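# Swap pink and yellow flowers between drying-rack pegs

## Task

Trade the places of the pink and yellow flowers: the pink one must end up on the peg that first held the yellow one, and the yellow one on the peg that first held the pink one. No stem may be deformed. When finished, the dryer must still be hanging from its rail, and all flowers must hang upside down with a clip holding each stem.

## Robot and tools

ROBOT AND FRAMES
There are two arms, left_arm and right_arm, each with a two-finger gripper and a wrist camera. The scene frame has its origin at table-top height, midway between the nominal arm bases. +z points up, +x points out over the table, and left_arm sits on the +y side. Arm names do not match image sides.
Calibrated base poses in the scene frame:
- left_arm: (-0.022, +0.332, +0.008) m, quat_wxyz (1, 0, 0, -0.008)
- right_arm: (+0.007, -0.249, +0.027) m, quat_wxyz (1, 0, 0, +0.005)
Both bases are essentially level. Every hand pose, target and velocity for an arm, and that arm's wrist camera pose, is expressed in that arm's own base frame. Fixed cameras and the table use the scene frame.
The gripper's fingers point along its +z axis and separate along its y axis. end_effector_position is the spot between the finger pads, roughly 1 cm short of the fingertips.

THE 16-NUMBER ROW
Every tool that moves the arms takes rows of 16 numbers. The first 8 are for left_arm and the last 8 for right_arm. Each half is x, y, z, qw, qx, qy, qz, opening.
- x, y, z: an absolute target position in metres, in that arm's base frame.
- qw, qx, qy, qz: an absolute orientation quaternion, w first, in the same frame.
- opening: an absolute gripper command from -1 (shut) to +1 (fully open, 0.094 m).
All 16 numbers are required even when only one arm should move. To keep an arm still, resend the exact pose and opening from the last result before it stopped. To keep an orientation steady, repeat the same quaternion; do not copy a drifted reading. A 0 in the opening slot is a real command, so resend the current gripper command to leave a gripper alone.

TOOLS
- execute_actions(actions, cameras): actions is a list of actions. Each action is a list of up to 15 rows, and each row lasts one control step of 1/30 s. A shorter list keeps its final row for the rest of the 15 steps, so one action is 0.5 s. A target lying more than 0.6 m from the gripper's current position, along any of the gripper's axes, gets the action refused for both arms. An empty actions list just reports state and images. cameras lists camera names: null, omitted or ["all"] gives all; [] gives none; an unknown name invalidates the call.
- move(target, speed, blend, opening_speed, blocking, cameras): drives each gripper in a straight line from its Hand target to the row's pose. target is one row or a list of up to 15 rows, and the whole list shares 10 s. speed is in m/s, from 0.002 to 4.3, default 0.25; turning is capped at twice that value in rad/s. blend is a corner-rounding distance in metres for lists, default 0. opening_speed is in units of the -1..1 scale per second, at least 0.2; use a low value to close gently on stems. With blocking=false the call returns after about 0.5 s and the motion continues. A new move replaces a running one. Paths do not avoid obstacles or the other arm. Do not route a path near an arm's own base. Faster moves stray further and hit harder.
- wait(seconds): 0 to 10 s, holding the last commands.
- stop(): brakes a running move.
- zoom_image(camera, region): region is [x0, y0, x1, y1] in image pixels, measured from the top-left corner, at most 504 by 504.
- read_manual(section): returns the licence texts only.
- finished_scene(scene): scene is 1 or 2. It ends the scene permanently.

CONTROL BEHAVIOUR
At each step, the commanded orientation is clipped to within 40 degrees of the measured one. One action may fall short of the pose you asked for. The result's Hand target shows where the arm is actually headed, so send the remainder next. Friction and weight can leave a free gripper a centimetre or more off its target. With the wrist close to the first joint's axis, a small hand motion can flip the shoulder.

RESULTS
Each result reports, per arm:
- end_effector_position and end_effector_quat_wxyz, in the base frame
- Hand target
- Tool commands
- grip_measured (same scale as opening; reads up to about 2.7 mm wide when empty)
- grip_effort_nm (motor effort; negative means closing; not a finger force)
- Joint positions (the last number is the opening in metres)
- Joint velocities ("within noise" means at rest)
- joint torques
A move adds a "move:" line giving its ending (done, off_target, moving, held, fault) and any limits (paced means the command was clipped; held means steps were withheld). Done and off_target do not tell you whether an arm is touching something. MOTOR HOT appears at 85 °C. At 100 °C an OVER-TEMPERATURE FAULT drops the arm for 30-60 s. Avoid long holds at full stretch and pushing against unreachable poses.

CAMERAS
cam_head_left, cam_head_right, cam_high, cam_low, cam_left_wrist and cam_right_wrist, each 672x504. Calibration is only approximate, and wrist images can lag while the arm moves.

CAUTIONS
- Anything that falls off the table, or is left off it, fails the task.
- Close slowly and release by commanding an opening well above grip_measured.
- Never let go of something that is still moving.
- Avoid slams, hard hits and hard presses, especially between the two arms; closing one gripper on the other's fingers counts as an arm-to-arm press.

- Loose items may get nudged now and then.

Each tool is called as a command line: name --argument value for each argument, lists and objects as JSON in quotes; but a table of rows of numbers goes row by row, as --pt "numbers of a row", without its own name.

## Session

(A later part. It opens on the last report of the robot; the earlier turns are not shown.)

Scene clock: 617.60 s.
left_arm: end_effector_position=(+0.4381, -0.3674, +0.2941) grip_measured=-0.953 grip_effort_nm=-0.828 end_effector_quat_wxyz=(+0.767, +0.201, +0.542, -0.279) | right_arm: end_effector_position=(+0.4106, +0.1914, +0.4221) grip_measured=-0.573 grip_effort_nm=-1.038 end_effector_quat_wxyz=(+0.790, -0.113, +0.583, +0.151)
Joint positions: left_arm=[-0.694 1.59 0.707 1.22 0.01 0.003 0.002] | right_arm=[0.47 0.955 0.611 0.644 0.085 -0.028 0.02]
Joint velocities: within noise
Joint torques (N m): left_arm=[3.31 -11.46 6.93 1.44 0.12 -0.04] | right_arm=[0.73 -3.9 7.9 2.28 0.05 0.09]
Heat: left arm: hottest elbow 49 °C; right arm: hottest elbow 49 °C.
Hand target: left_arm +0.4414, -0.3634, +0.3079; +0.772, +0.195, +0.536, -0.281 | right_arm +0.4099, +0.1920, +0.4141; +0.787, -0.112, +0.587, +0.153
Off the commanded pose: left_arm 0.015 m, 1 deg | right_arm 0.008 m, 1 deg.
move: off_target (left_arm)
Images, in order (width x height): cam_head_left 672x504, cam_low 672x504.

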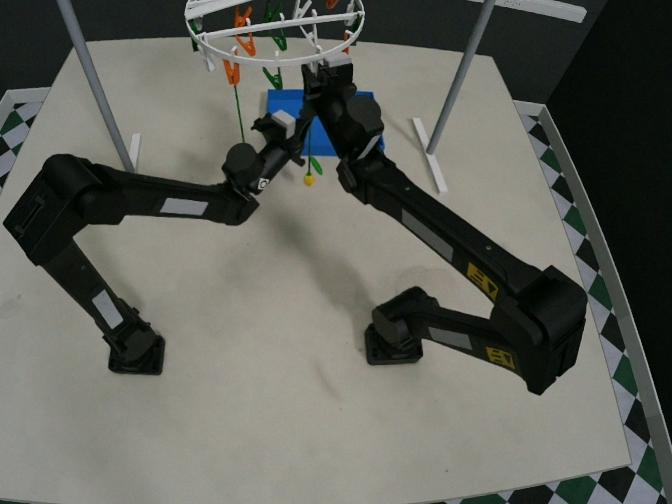

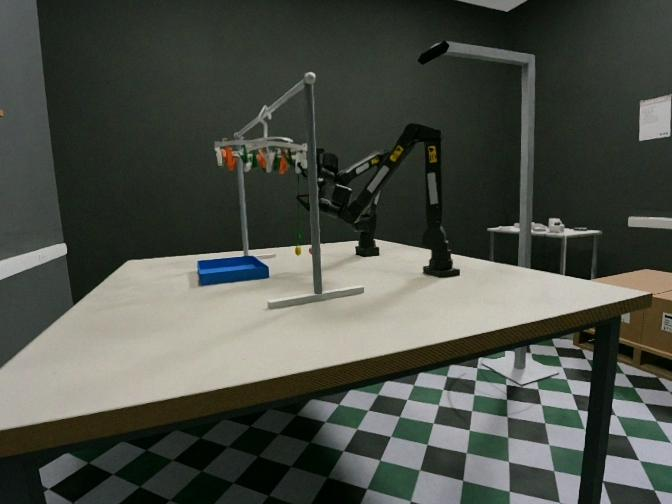

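move --target '[0.4425,-0.366,0.322,0.7721,0.1949,0.5356,-0.281,-0.96,0.41,0.192,0.414,0.7871,-0.1123,0.5868,0.1532,-0.66]' --speed 0.03 --cameras '["cam_low","cam_head_left","cam_right_wrist","cam_high"]'

zoom_image --camera "cam_low" --region '[275, 135, 335, 195]'

zoom_image --camera "cam_head_left" --region '[285, 55, 345, 205]'

Scene clock: 621.53 s.
left_arm: end_effector_position=(+0.4371, -0.3666, +0.2999) grip_measured=-0.960 grip_effort_nm=-0.994 end_effector_quat_wxyz=(+0.762, +0.204, +0.549, -0.278) | right_arm: end_effector_position=(+0.4106, +0.1914, +0.4221) grip_measured=-0.573 grip_effort_nm=-1.033 end_effector_quat_wxyz=(+0.790, -0.113, +0.583, +0.151)
Joint positions: left_arm=[-0.694 1.559 0.707 1.171 0.01 0.003 0.002] | right_arm=[0.47 0.955 0.611 0.644 0.085 -0.028 0.02]
Joint velocities: within noise
Joint torques (N m): left_arm=[3.08 -11.16 8.31 1.51 0.03 -0.02] | right_arm=[0.67 -4.01 7.9 2.4 0.04 0.08]
Heat: left arm: hottest elbow 49 °C; right arm: hottest elbow 49 °C.
Hand target: left_arm +0.4419, -0.3655, +0.3220; +0.772, +0.195, +0.536, -0.281 | right_arm +0.4099, +0.1920, +0.4141; +0.787, -0.112, +0.587, +0.153
Off the commanded pose: left_arm 0.023 m, 2 deg | right_arm 0.008 m, 1 deg.
move: off_target (left_arm)
camera_calibration:
cam_right_wrist: T_world_to_cam=[[0.373187, -0.927676, 0.0121634, 0.0180248], [-0.116203, -0.0597456, -0.991427, 0.51882], [0.92045, 0.368574, -0.130095, -0.306689], [0, 0, 0, 1]] pos_world=[0.335854, 0.160756, 0.474255]
Images, in order (width x height): cam_head_left 672x504, cam_high 672x504, cam_low 672x504, cam_right_wrist 672x504.

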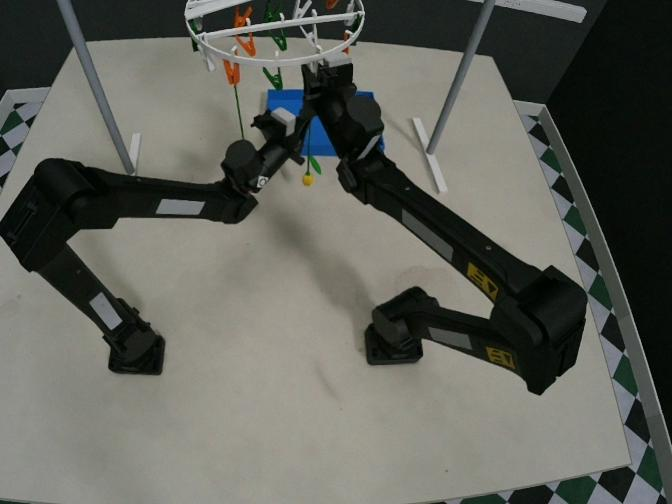

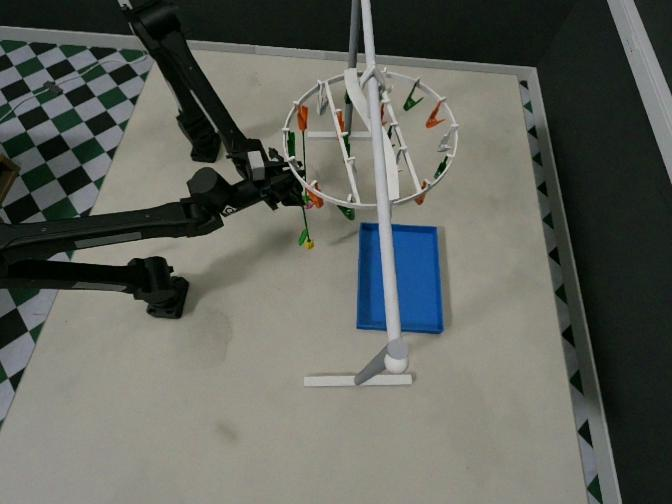

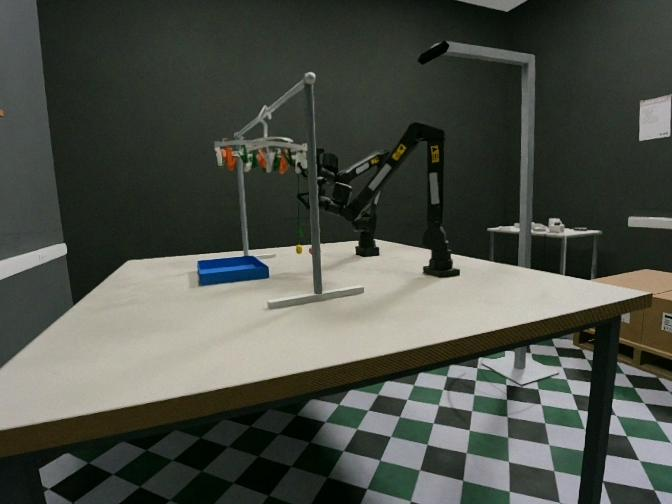

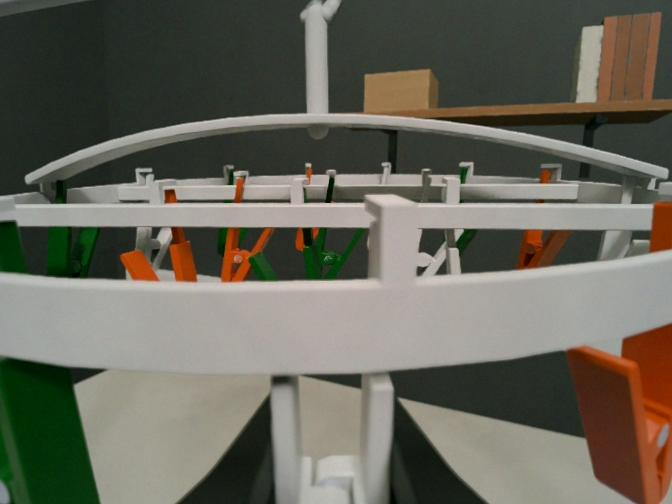

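Scaled by 8.400 from the camera's 672x504 image, which has a finer 960x720 frame.

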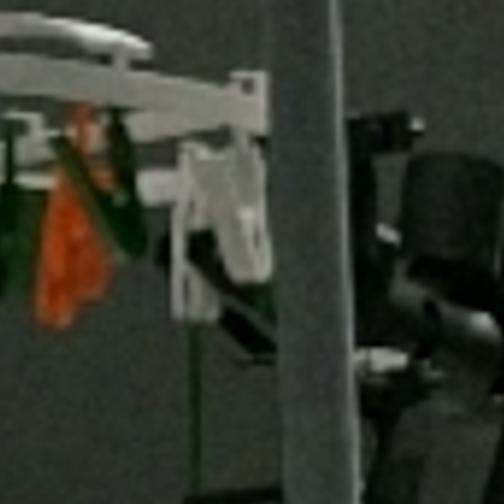

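Scaled by 3.360 from the camera's 672x504 image, which has a finer 960x720 frame.

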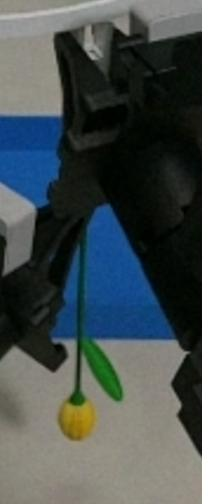

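move --target '[0.444,-0.3665,0.336,0.7789,0.1911,0.5258,-0.2835,-0.96,0.41,0.192,0.414,0.7871,-0.1123,0.5868,0.1532,-0.66]' --speed 0.03 --cameras '["cam_low","cam_head_left","cam_right_wrist"]'

zoom_image --camera "cam_low" --region '[275, 135, 335, 195]'

zoom_image --camera "cam_right_wrist" --region '[230, 360, 430, 504]'

Scene clock: 625.83 s.
left_arm: end_effector_position=(+0.4356, -0.3654, +0.3059) grip_measured=-0.958 grip_effort_nm=-0.960 end_effector_quat_wxyz=(+0.764, +0.202, +0.545, -0.279) | right_arm: end_effector_position=(+0.4106, +0.1914, +0.4221) grip_measured=-0.573 grip_effort_nm=-1.028 end_effector_quat_wxyz=(+0.790, -0.113, +0.583, +0.151)
Joint positions: left_arm=[-0.694 1.547 0.707 1.169 0.01 0.003 0.002] | right_arm=[0.47 0.955 0.611 0.644 0.085 -0.028 0.02]
Joint velocities: within noise
Joint torques (N m): left_arm=[3.14 -11.11 9.46 1.44 0.06 -0.03] | right_arm=[0.85 -3.9 7.9 2.37 0.04 0.1]
Heat: left arm: hottest elbow 49 °C; right arm: hottest elbow 49 °C.
Hand target: left_arm +0.4427, -0.3655, +0.3360; +0.779, +0.191, +0.526, -0.284 | right_arm +0.4099, +0.1920, +0.4141; +0.787, -0.112, +0.587, +0.153
Off the commanded pose: left_arm 0.031 m, 3 deg | right_arm 0.008 m, 1 deg.
move: off_target (left_arm)
camera_calibration:
cam_right_wrist: T_world_to_cam=[[0.373187, -0.927676, 0.0121634, 0.0180248], [-0.116203, -0.0597456, -0.991427, 0.51882], [0.92045, 0.368574, -0.130095, -0.306689], [0, 0, 0, 1]] pos_world=[0.335854, 0.160756, 0.474255]
Images, in order (width x height): cam_head_left 672x504, cam_low 672x504, cam_right_wrist 672x504.

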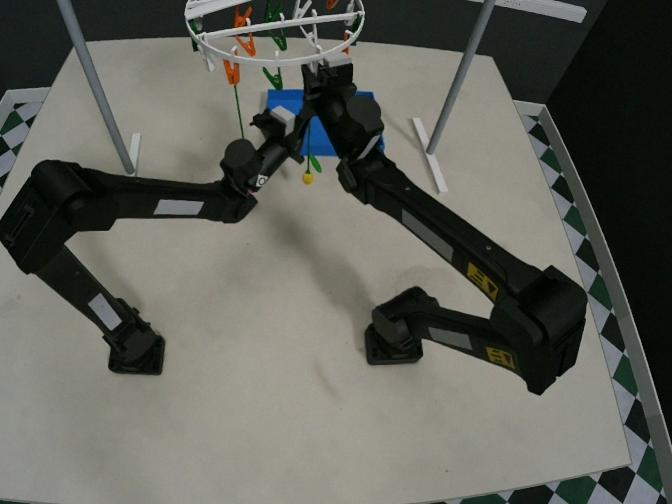

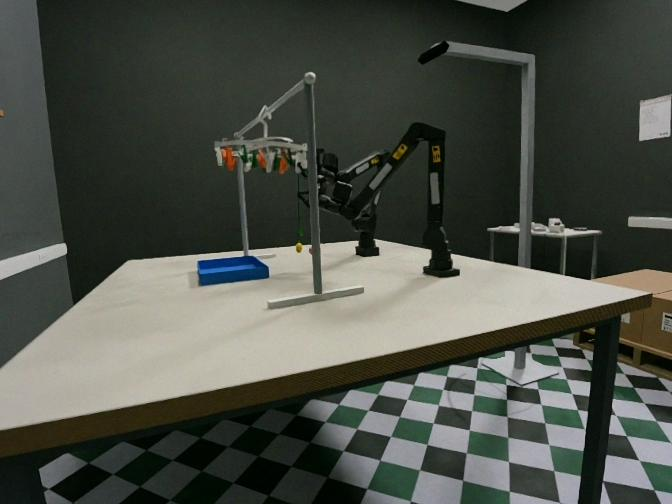

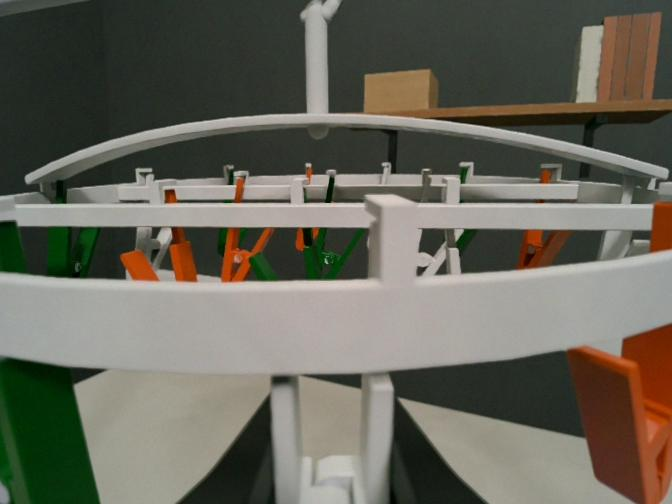

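Scaled by 8.400 from the camera's 672x504 image, which has a finer 960x720 frame.

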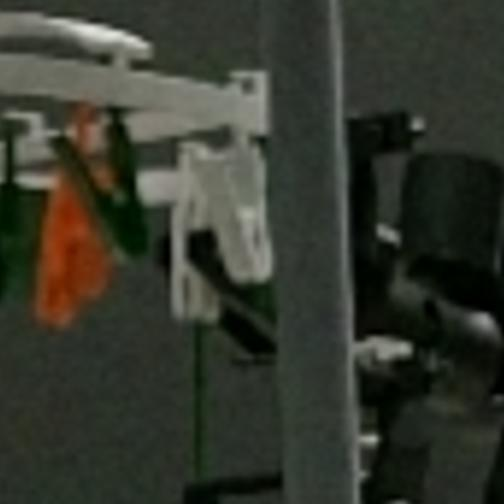

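Scaled by 2.520 from the camera's 672x504 image, which has a finer 960x720 frame.

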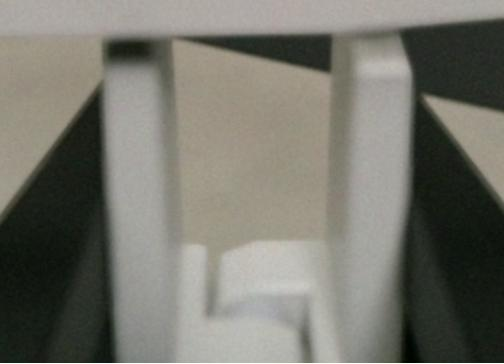

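move --target '[0.449,-0.369,0.348,0.7825,0.189,0.5203,-0.2848,-0.96,0.41,0.192,0.414,0.7871,-0.1123,0.5868,0.1532,-0.66]' --speed 0.03 --cameras '["cam_low","cam_head_left","cam_right_wrist"]'

zoom_image --camera "cam_low" --region '[275, 135, 335, 195]'

zoom_image --camera "cam_right_wrist" --region '[230, 360, 430, 504]'

zoom_image --camera "cam_head_left" --region '[285, 55, 345, 205]'

Scene clock: 629.67 s.
left_arm: end_effector_position=(+0.4395, -0.3678, +0.3152) grip_measured=-0.955 grip_effort_nm=-0.740 end_effector_quat_wxyz=(+0.767, +0.201, +0.541, -0.279) | right_arm: end_effector_position=(+0.4106, +0.1913, +0.4221) grip_measured=-0.574 grip_effort_nm=-1.023 end_effector_quat_wxyz=(+0.790, -0.113, +0.583, +0.151)
Joint positions: left_arm=[-0.693 1.541 0.728 1.153 0.011 0.003 0.002] | right_arm=[0.47 0.955 0.611 0.644 0.086 -0.028 0.02]
Joint velocities: left_arm=[-0.005 -0.005 0.022 0.002 -0.037 -0.022 0.013] | right_arm=[within noise]
Joint torques (N m): left_arm=[3.25 -11.16 9.99 1.44 0.13 -0.05] | right_arm=[0.67 -3.78 7.88 2.32 0.01 0.08]
Heat: left arm: hottest elbow 49 °C; right arm: hottest elbow 49 °C.
Hand target: left_arm +0.4475, -0.3677, +0.3480; +0.783, +0.189, +0.520, -0.285 | right_arm +0.4099, +0.1921, +0.4141; +0.787, -0.112, +0.587, +0.153
Off the commanded pose: left_arm 0.034 m, 3 deg | right_arm 0.008 m, 1 deg.
move: off_target (left_arm)
camera_calibration:
cam_right_wrist: T_world_to_cam=[[0.372837, -0.927819, 0.0119895, 0.0182476], [-0.116278, -0.0595369, -0.991431, 0.518814], [0.920583, 0.368248, -0.130082, -0.306687], [0, 0, 0, 1]] pos_world=[0.335854, 0.160756, 0.474254]
Images, in order (width x height): cam_head_left 672x504, cam_low 672x504, cam_right_wrist 672x504.

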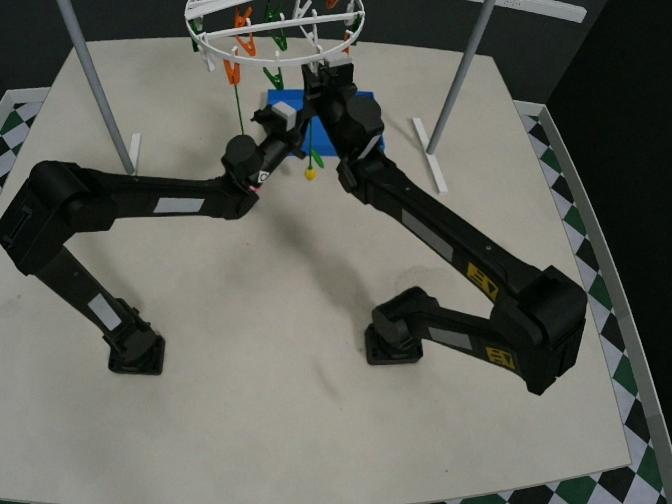

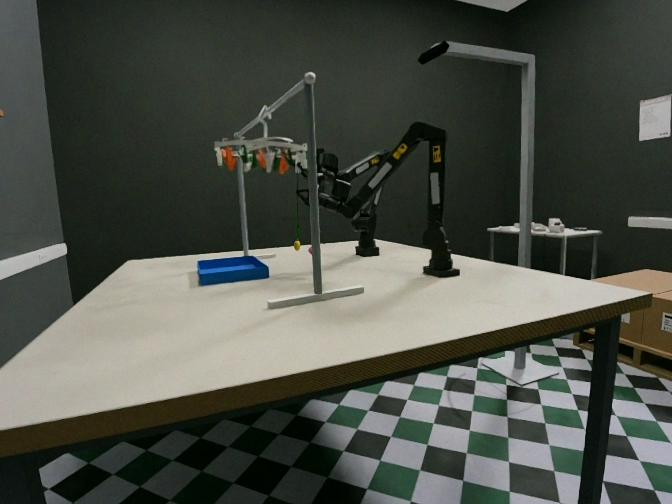

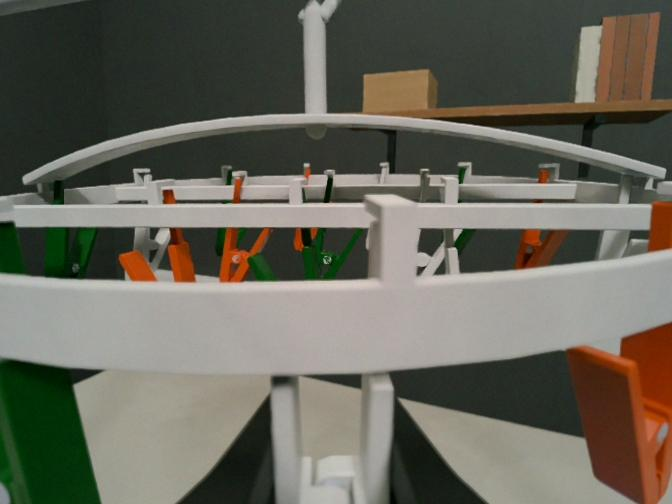

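Scaled by 8.400 from the camera's 672x504 image, which has a finer 960x720 frame.

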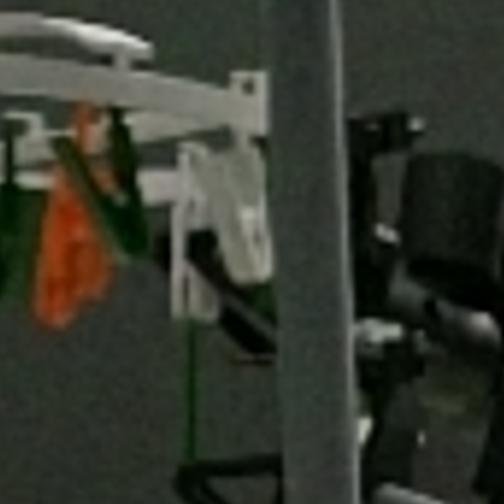

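Scaled by 2.520 from the camera's 672x504 image, which has a finer 960x720 frame.

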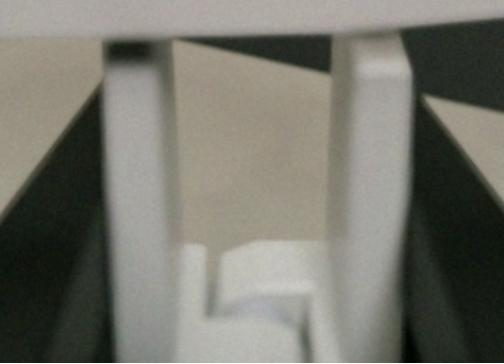

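Scaled by 3.360 from the camera's 672x504 image, which has a finer 960x720 frame.

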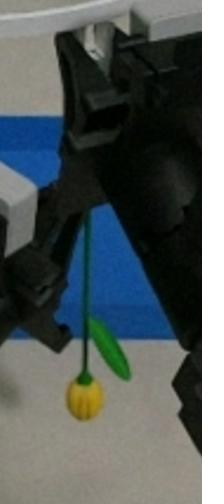

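move --target '[0.449,-0.369,0.348,0.7825,0.189,0.5203,-0.2848,-0.96,0.41,0.192,0.414,0.7871,-0.1123,0.5868,0.1532,-0.1]' --opening_speed 0.25 --cameras '["cam_low","cam_head_left","cam_right_wrist"]'

zoom_image --camera "cam_low" --region '[275, 135, 335, 195]'

zoom_image --camera "cam_head_left" --region '[285, 55, 345, 205]'

Scene clock: 635.27 s.
left_arm: end_effector_position=(+0.4394, -0.3679, +0.3157) grip_measured=-0.960 grip_effort_nm=-0.618 end_effector_quat_wxyz=(+0.767, +0.201, +0.541, -0.279) | right_arm: end_effector_position=(+0.4106, +0.1912, +0.4221) grip_measured=-0.102 grip_effort_nm=0.071 end_effector_quat_wxyz=(+0.790, -0.113, +0.584, +0.151)
Joint positions: left_arm=[-0.693 1.541 0.728 1.153 0.011 0.003 0.002] | right_arm=[0.47 0.955 0.611 0.644 0.086 -0.028 0.042]
Joint velocities: left_arm=[0.005 0.015 -0.002 -0.017 -0.007 0.051 0.009] | right_arm=[within noise]
Joint torques (N m): left_arm=[3.31 -11.05 9.98 1.5 0.12 -0.05] | right_arm=[0.91 -3.9 7.87 2.33 0 0.09]
Heat: left arm: hottest elbow 49 °C; right arm: hottest elbow 48 °C.
Hand target: left_arm +0.4475, -0.3677, +0.3479; +0.783, +0.189, +0.520, -0.285 | right_arm +0.4099, +0.1920, +0.4141; +0.787, -0.112, +0.587, +0.153
Off the commanded pose: left_arm 0.034 m, 3 deg | right_arm 0.008 m, 1 deg.
move: off_target (left_arm)
camera_calibration:
cam_right_wrist: T_world_to_cam=[[0.372445, -0.927978, 0.0119154, 0.0184395], [-0.116335, -0.0594216, -0.991431, 0.518814], [0.920734, 0.367867, -0.130088, -0.306673], [0, 0, 0, 1]] pos_world=[0.335853, 0.160755, 0.474254]
Images, in order (width x height): cam_head_left 672x504, cam_low 672x504, cam_right_wrist 672x504.

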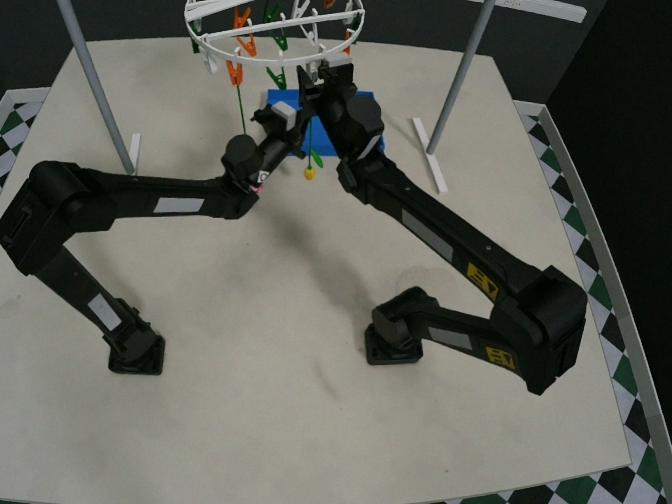

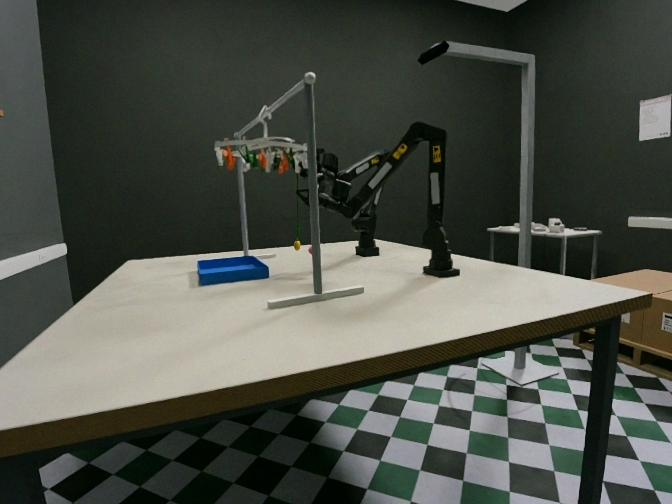

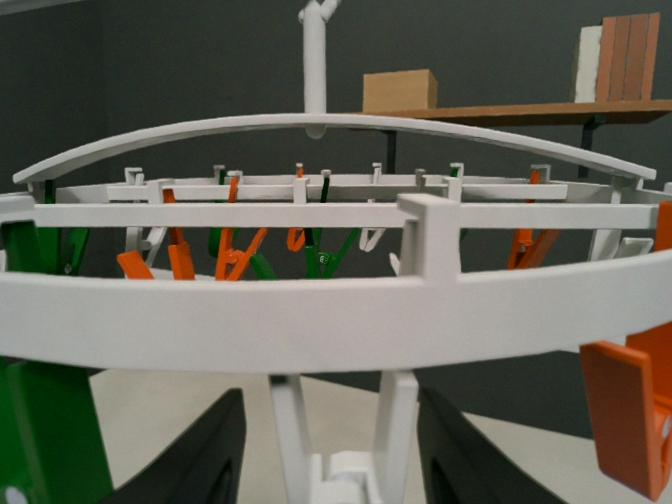

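Scaled by 8.400 from the camera's 672x504 image, which has a finer 960x720 frame.

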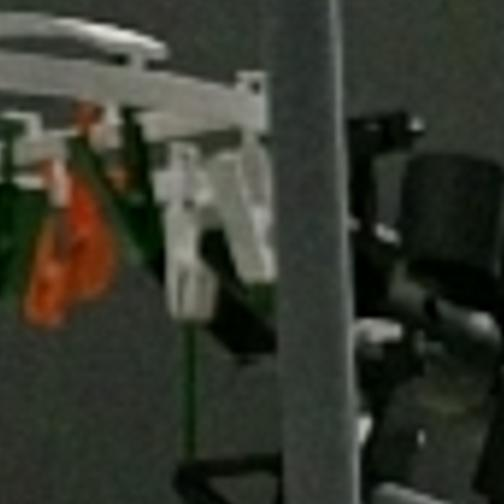

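Scaled by 3.360 from the camera's 672x504 image, which has a finer 960x720 frame.

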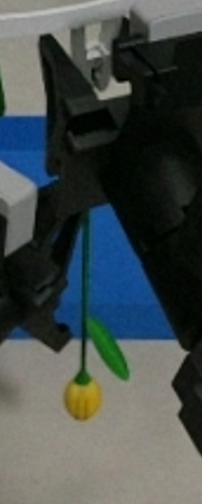

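move --target '[0.449,-0.369,0.348,0.7825,0.189,0.5203,-0.2848,-0.8,0.41,0.192,0.414,0.7871,-0.1123,0.5868,0.1532,-0.1]' --opening_speed 0.2 --cameras '["cam_low","cam_head_left","cam_left_wrist"]'

zoom_image --camera "cam_low" --region '[275, 135, 335, 195]'

zoom_image --camera "cam_head_left" --region '[285, 55, 345, 205]'

Scene clock: 639.40 s.
left_arm: end_effector_position=(+0.4394, -0.3679, +0.3157) grip_measured=-0.802 grip_effort_nm=0.051 end_effector_quat_wxyz=(+0.767, +0.201, +0.541, -0.279) | right_arm: end_effector_position=(+0.4106, +0.1912, +0.4221) grip_measured=-0.101 grip_effort_nm=0.076 end_effector_quat_wxyz=(+0.790, -0.113, +0.584, +0.151)
Joint positions: left_arm=[-0.693 1.541 0.728 1.153 0.011 0.003 0.009] | right_arm=[0.47 0.955 0.611 0.644 0.086 -0.028 0.042]
Joint velocities: within noise
Joint torques (N m): left_arm=[3.25 -11.11 9.98 1.5 0.12 -0.05] | right_arm=[0.79 -3.72 7.91 2.36 0.02 0.09]
Heat: left arm: hottest elbow 49 °C; right arm: hottest elbow 48 °C.
Hand target: left_arm +0.4475, -0.3677, +0.3478; +0.783, +0.189, +0.520, -0.285 | right_arm +0.4099, +0.1920, +0.4141; +0.787, -0.112, +0.587, +0.153
Off the commanded pose: left_arm 0.034 m, 3 deg | right_arm 0.008 m, 1 deg.
move: off_target (left_arm)
camera_calibration:
cam_left_wrist: T_world_to_cam=[[-0.638756, -0.769215, -0.0173076, 0.00306385], [-0.061157, 0.0731826, -0.995442, 0.406788], [0.766975, -0.634786, -0.0937886, -0.450437], [0, 0, 0, 1]] pos_world=[0.372309, -0.313344, 0.362741]
Images, in order (width x height): cam_head_left 672x504, cam_low 672x504, cam_left_wrist 672x504.

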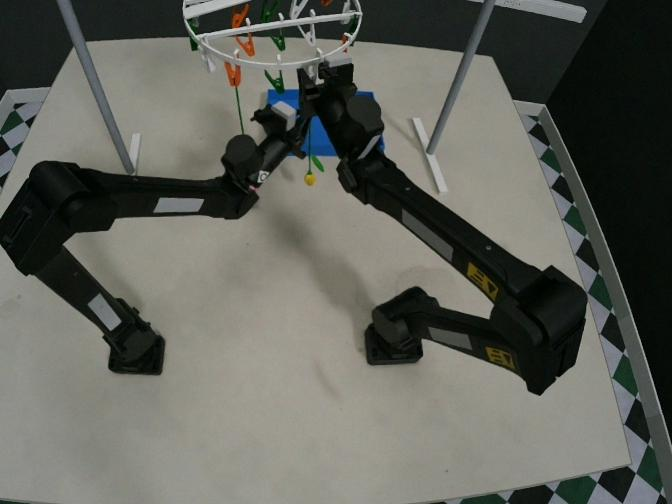

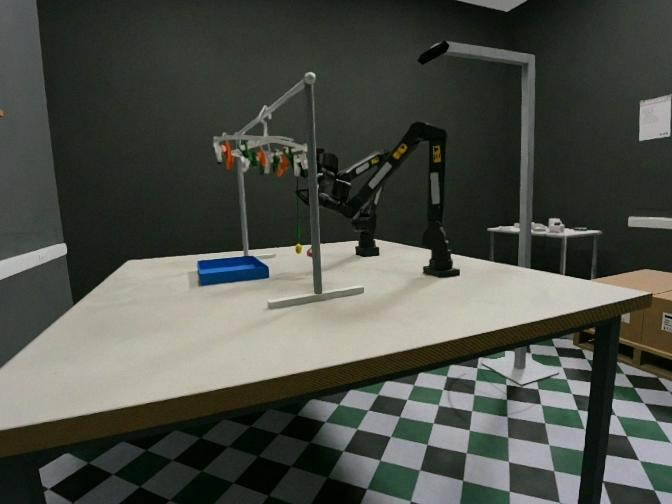

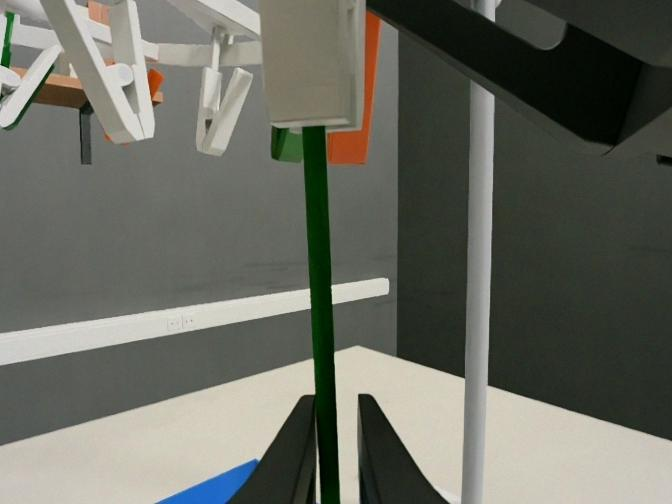

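Scaled by 8.400 from the camera's 672x504 image, which has a finer 960x720 frame.

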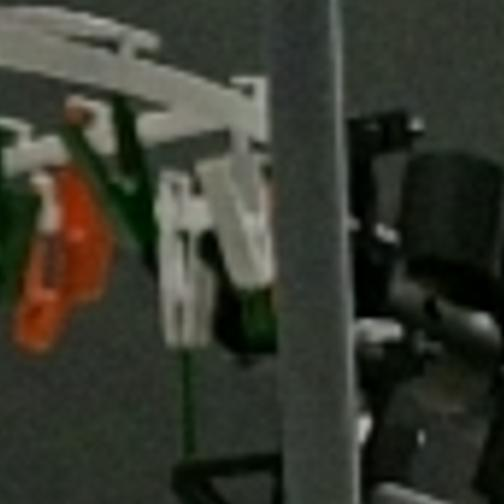

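Scaled by 3.360 from the camera's 672x504 image, which has a finer 960x720 frame.

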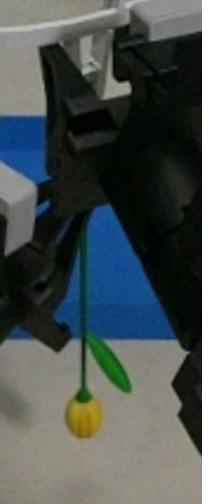

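move --pt "0.449 -0.369 0.348 0.7825 0.189 0.5203 -0.2848 -0.5 0.41 0.192 0.414 0.7871 -0.1123 0.5868 0.1532 0.2" --pt "0.36 -0.297 0.335 0.7789 0.1911 0.5258 -0.2835 -0.5 0.41 0.192 0.414 0.7871 -0.1123 0.5868 0.1532 0.2" --speed 0.08 --opening_speed 0.5

Scene clock: 651.70 s.
left_arm: end_effector_position=(+0.3605, -0.3024, +0.3267) grip_measured=-0.502 grip_effort_nm=0.046 end_effector_quat_wxyz=(+0.773, +0.198, +0.533, -0.281) | right_arm: end_effector_position=(+0.4106, +0.1912, +0.4221) grip_measured=+0.199 grip_effort_nm=0.066 end_effector_quat_wxyz=(+0.790, -0.113, +0.584, +0.151)
Joint positions: left_arm=[-0.693 1.263 0.471 1.153 0.011 0.003 0.023] | right_arm=[0.47 0.955 0.611 0.644 0.086 -0.028 0.056]
Joint velocities: within noise
Joint torques (N m): left_arm=[3.19 -7 6.61 2.22 0.09 -0.04] | right_arm=[0.67 -4.07 7.9 2.35 0.01 0.09]
Heat: left arm: hottest elbow 49 °C; right arm: hottest elbow 47 °C.
Hand target: left_arm +0.3600, -0.2971, +0.3350; +0.779, +0.191, +0.526, -0.283 | right_arm +0.4099, +0.1920, +0.4141; +0.787, -0.112, +0.587, +0.153
Off the commanded pose: left_arm 0.010 m, 1 deg | right_arm 0.008 m, 1 deg.
move: done
camera_calibration:
cam_left_wrist: T_world_to_cam=[[-0.638479, -0.769445, -0.0172829, 0.00307705], [-0.0457258, 0.0603399, -0.99713, 0.39924], [0.768279, -0.635857, -0.0737093, -0.354687], [0, 0, 0, 1]] pos_world=[0.292719, -0.247253, 0.372004]
cam_right_wrist: T_world_to_cam=[[0.372445, -0.927978, 0.0119154, 0.0184395], [-0.116335, -0.0594216, -0.991431, 0.518814], [0.920734, 0.367867, -0.130088, -0.306673], [0, 0, 0, 1]] pos_world=[0.335853, 0.160755, 0.474254]

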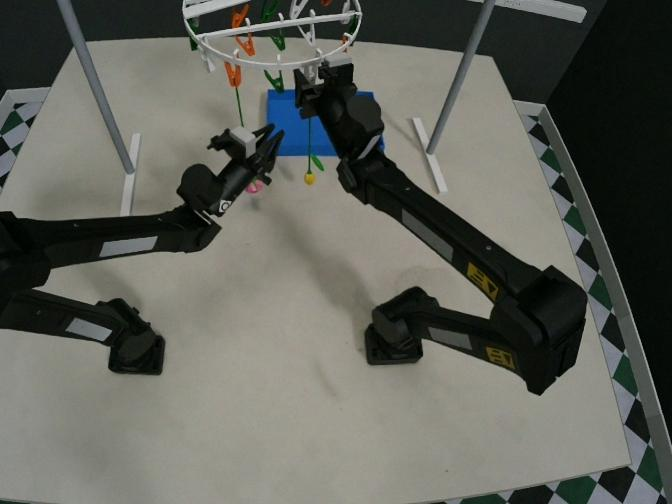

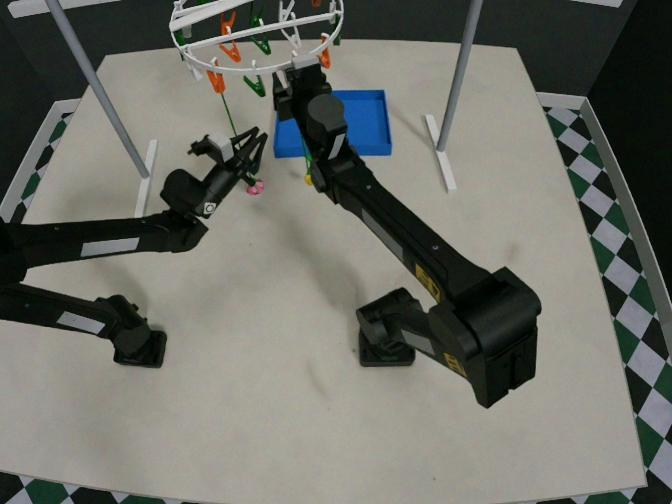

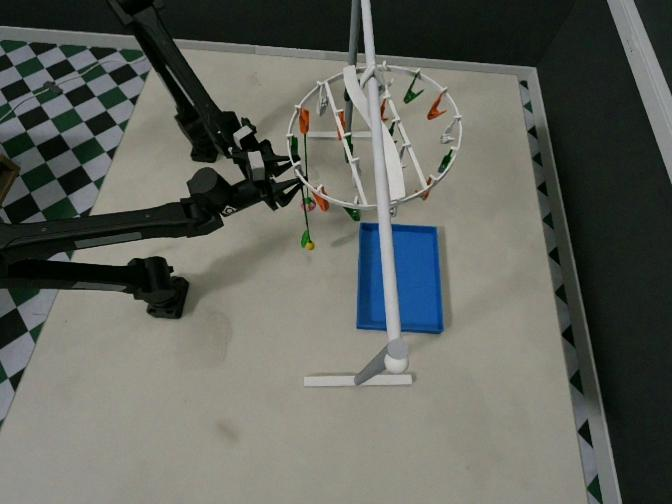

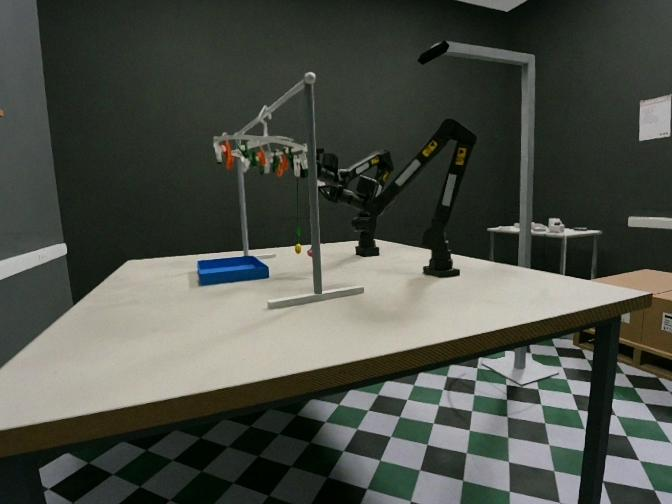

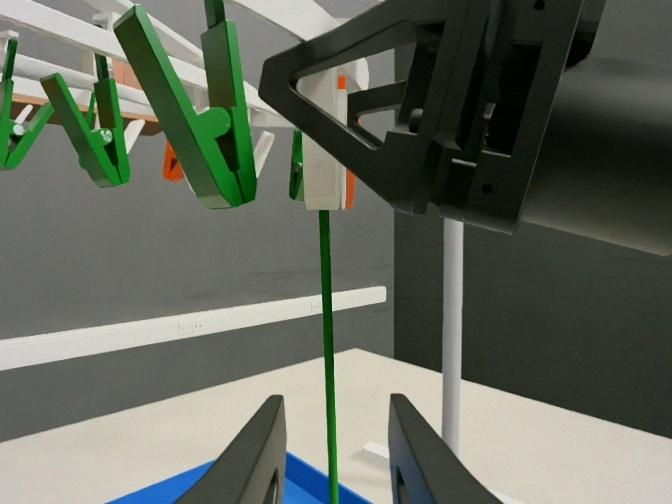

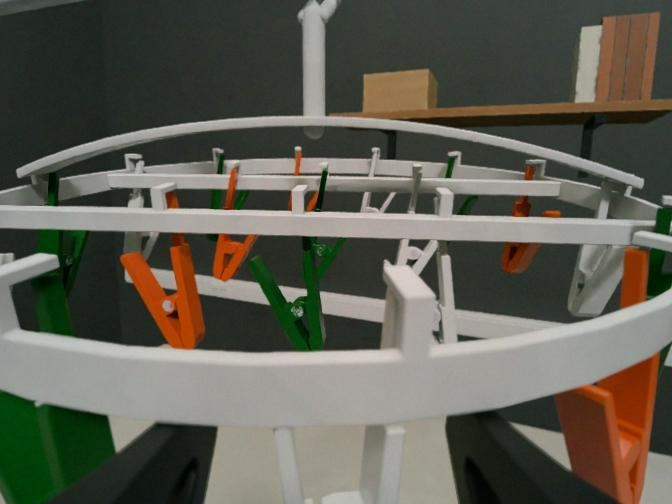

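move --pt "0.31 -0.22 0.40 0.7716 0.1768 0.5606 -0.2433 -0.2 0.328 0.158 0.42 0.7871 -0.1123 0.5868 0.1532 0.2" --pt "0.345 -0.138 0.45 0.7716 0.1768 0.5606 -0.2433 0.2 0.28 0.0 0.35 0.7871 -0.1123 0.5868 0.1532 -0.3" --speed 0.12

Scene clock: 661.07 s.
left_arm: end_effector_position=(+0.3411, -0.1404, +0.4161) grip_measured=+0.198 grip_effort_nm=0.051 end_effector_quat_wxyz=(+0.758, +0.180, +0.578, -0.244) | right_arm: end_effector_position=(+0.2794, +0.0029, +0.3572) grip_measured=-0.298 grip_effort_nm=-0.081 end_effector_quat_wxyz=(+0.790, -0.121, +0.583, +0.148)
Joint positions: left_arm=[-0.214 0.656 0.481 0.467 0.384 -0.122 0.056] | right_arm=[-0.435 0.379 0.23 0.572 -0.78 0.287 0.033]
Joint velocities: within noise
Joint torques (N m): left_arm=[3.25 -0.73 13.12 1.52 0.07 -0.06] | right_arm=[-0.26 4.89 8.12 2.17 0.12 0.19]
Heat: left arm: hottest elbow 49 °C; right arm: hottest elbow 47 °C.
Hand target: left_arm +0.3430, -0.1375, +0.4491; +0.772, +0.177, +0.560, -0.243 | right_arm +0.2800, +0.0001, +0.3501; +0.787, -0.112, +0.587, +0.153
Off the commanded pose: left_arm 0.034 m, 3 deg | right_arm 0.008 m, 1 deg.
move: off_target (left_arm); target 2's new opening was sent with left_arm's hand 0.034 m and 3 deg from that target
camera_calibration:
cam_left_wrist: T_world_to_cam=[[-0.570218, -0.82149, -0.00223043, 0.0799762], [-0.13289, 0.0949209, -0.986575, 0.5079], [0.810674, -0.562266, -0.163293, -0.197045], [0, 0, 0, 1]] pos_world=[0.272838, -0.0933024, 0.469084]
cam_right_wrist: T_world_to_cam=[[0.378016, -0.925373, 0.0280777, -0.11412], [-0.112191, -0.0758928, -0.990784, 0.426672], [0.918976, 0.371383, -0.132508, -0.12356], [0, 0, 0, 1]] pos_world=[0.204557, -0.0273341, 0.409572]

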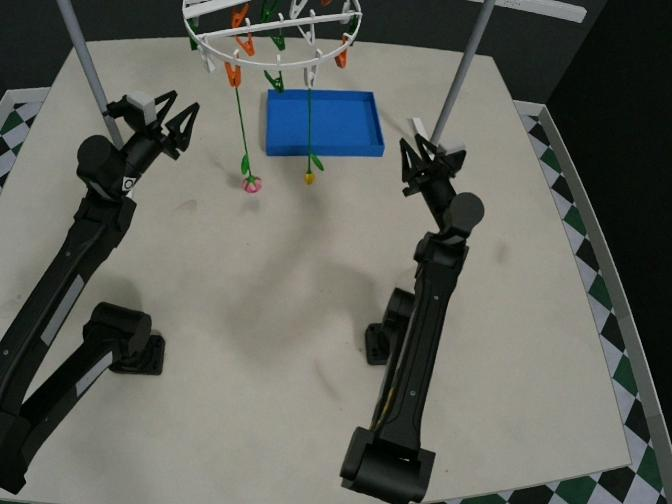

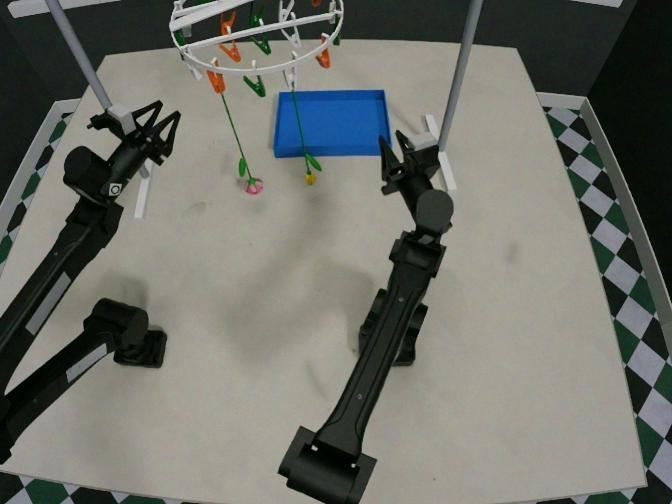

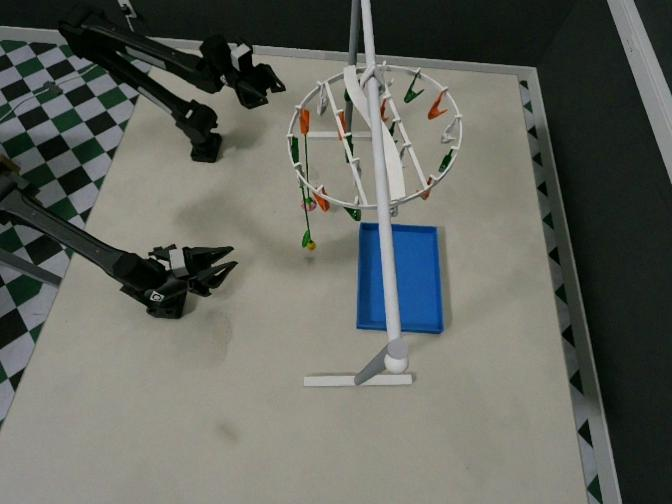

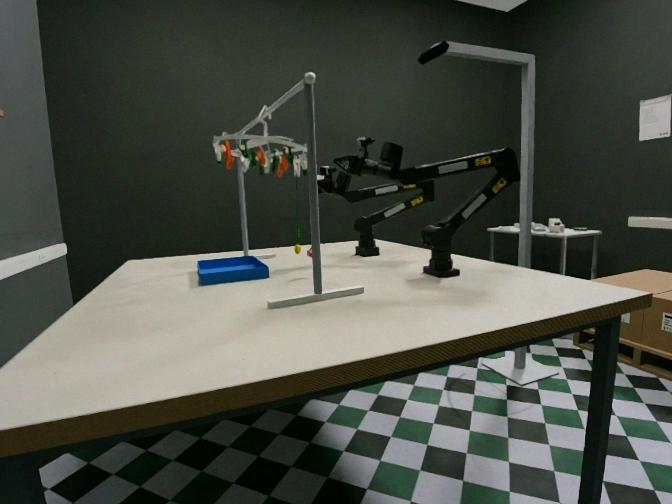

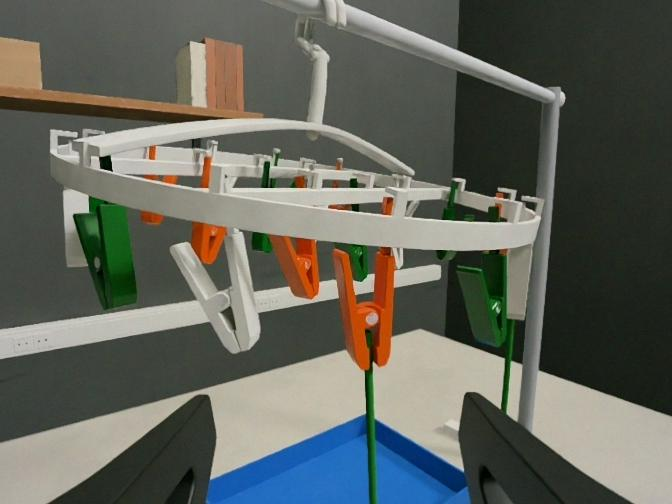

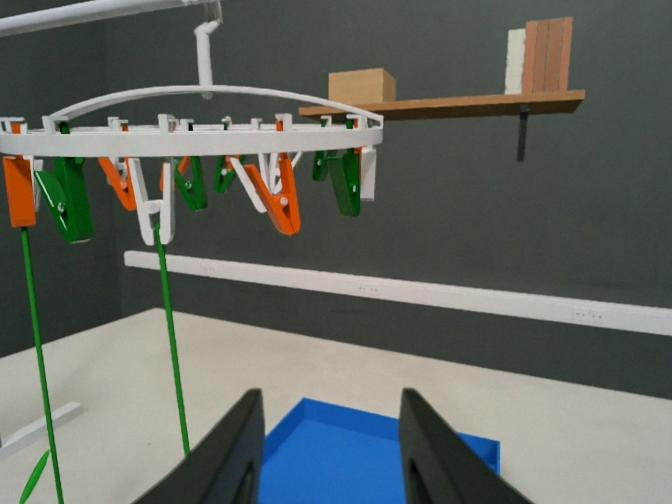

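zoom_image --camera "cam_head_left" --region '[200, 40, 280, 100]'

zoom_image --camera "cam_head_right" --region '[180, 40, 260, 100]'

zoom_image --camera "cam_left_wrist" --region '[300, 180, 450, 400]'

zoom_image --camera "cam_right_wrist" --region '[0, 100, 120, 260]'

Scaled by 6.300 from the camera's 672x504 image, which has a finer 960x720 frame.

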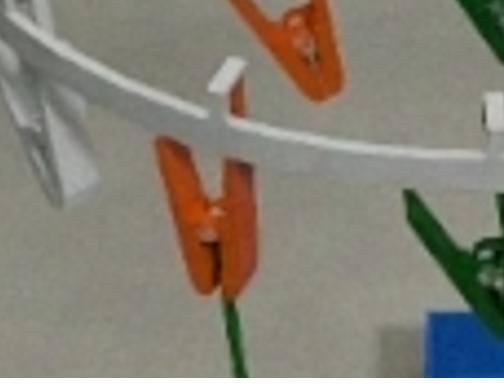

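Scaled by 6.300 from the camera's 672x504 image, which has a finer 960x720 frame.

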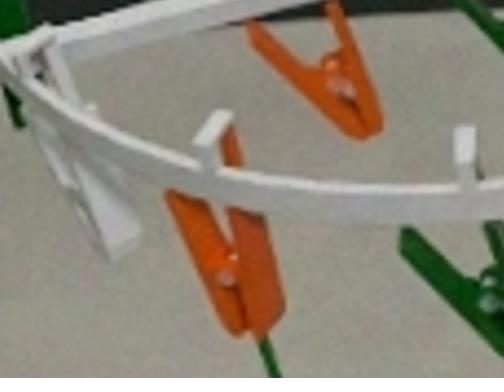

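Scaled by 2.291 from the camera's 672x504 image, which has a finer 960x720 frame.

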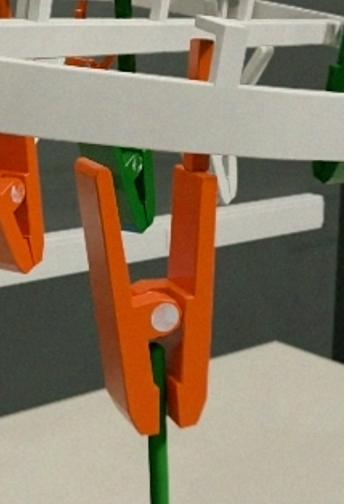

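Scaled by 3.150 from the camera's 672x504 image, which has a finer 960x720 frame.

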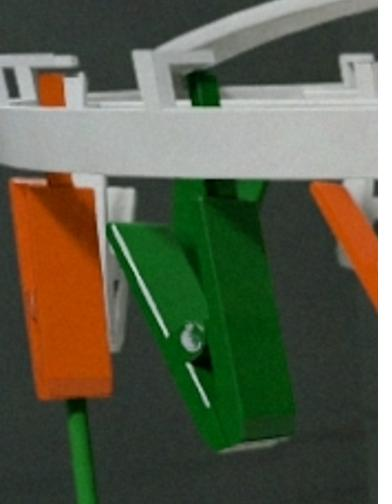

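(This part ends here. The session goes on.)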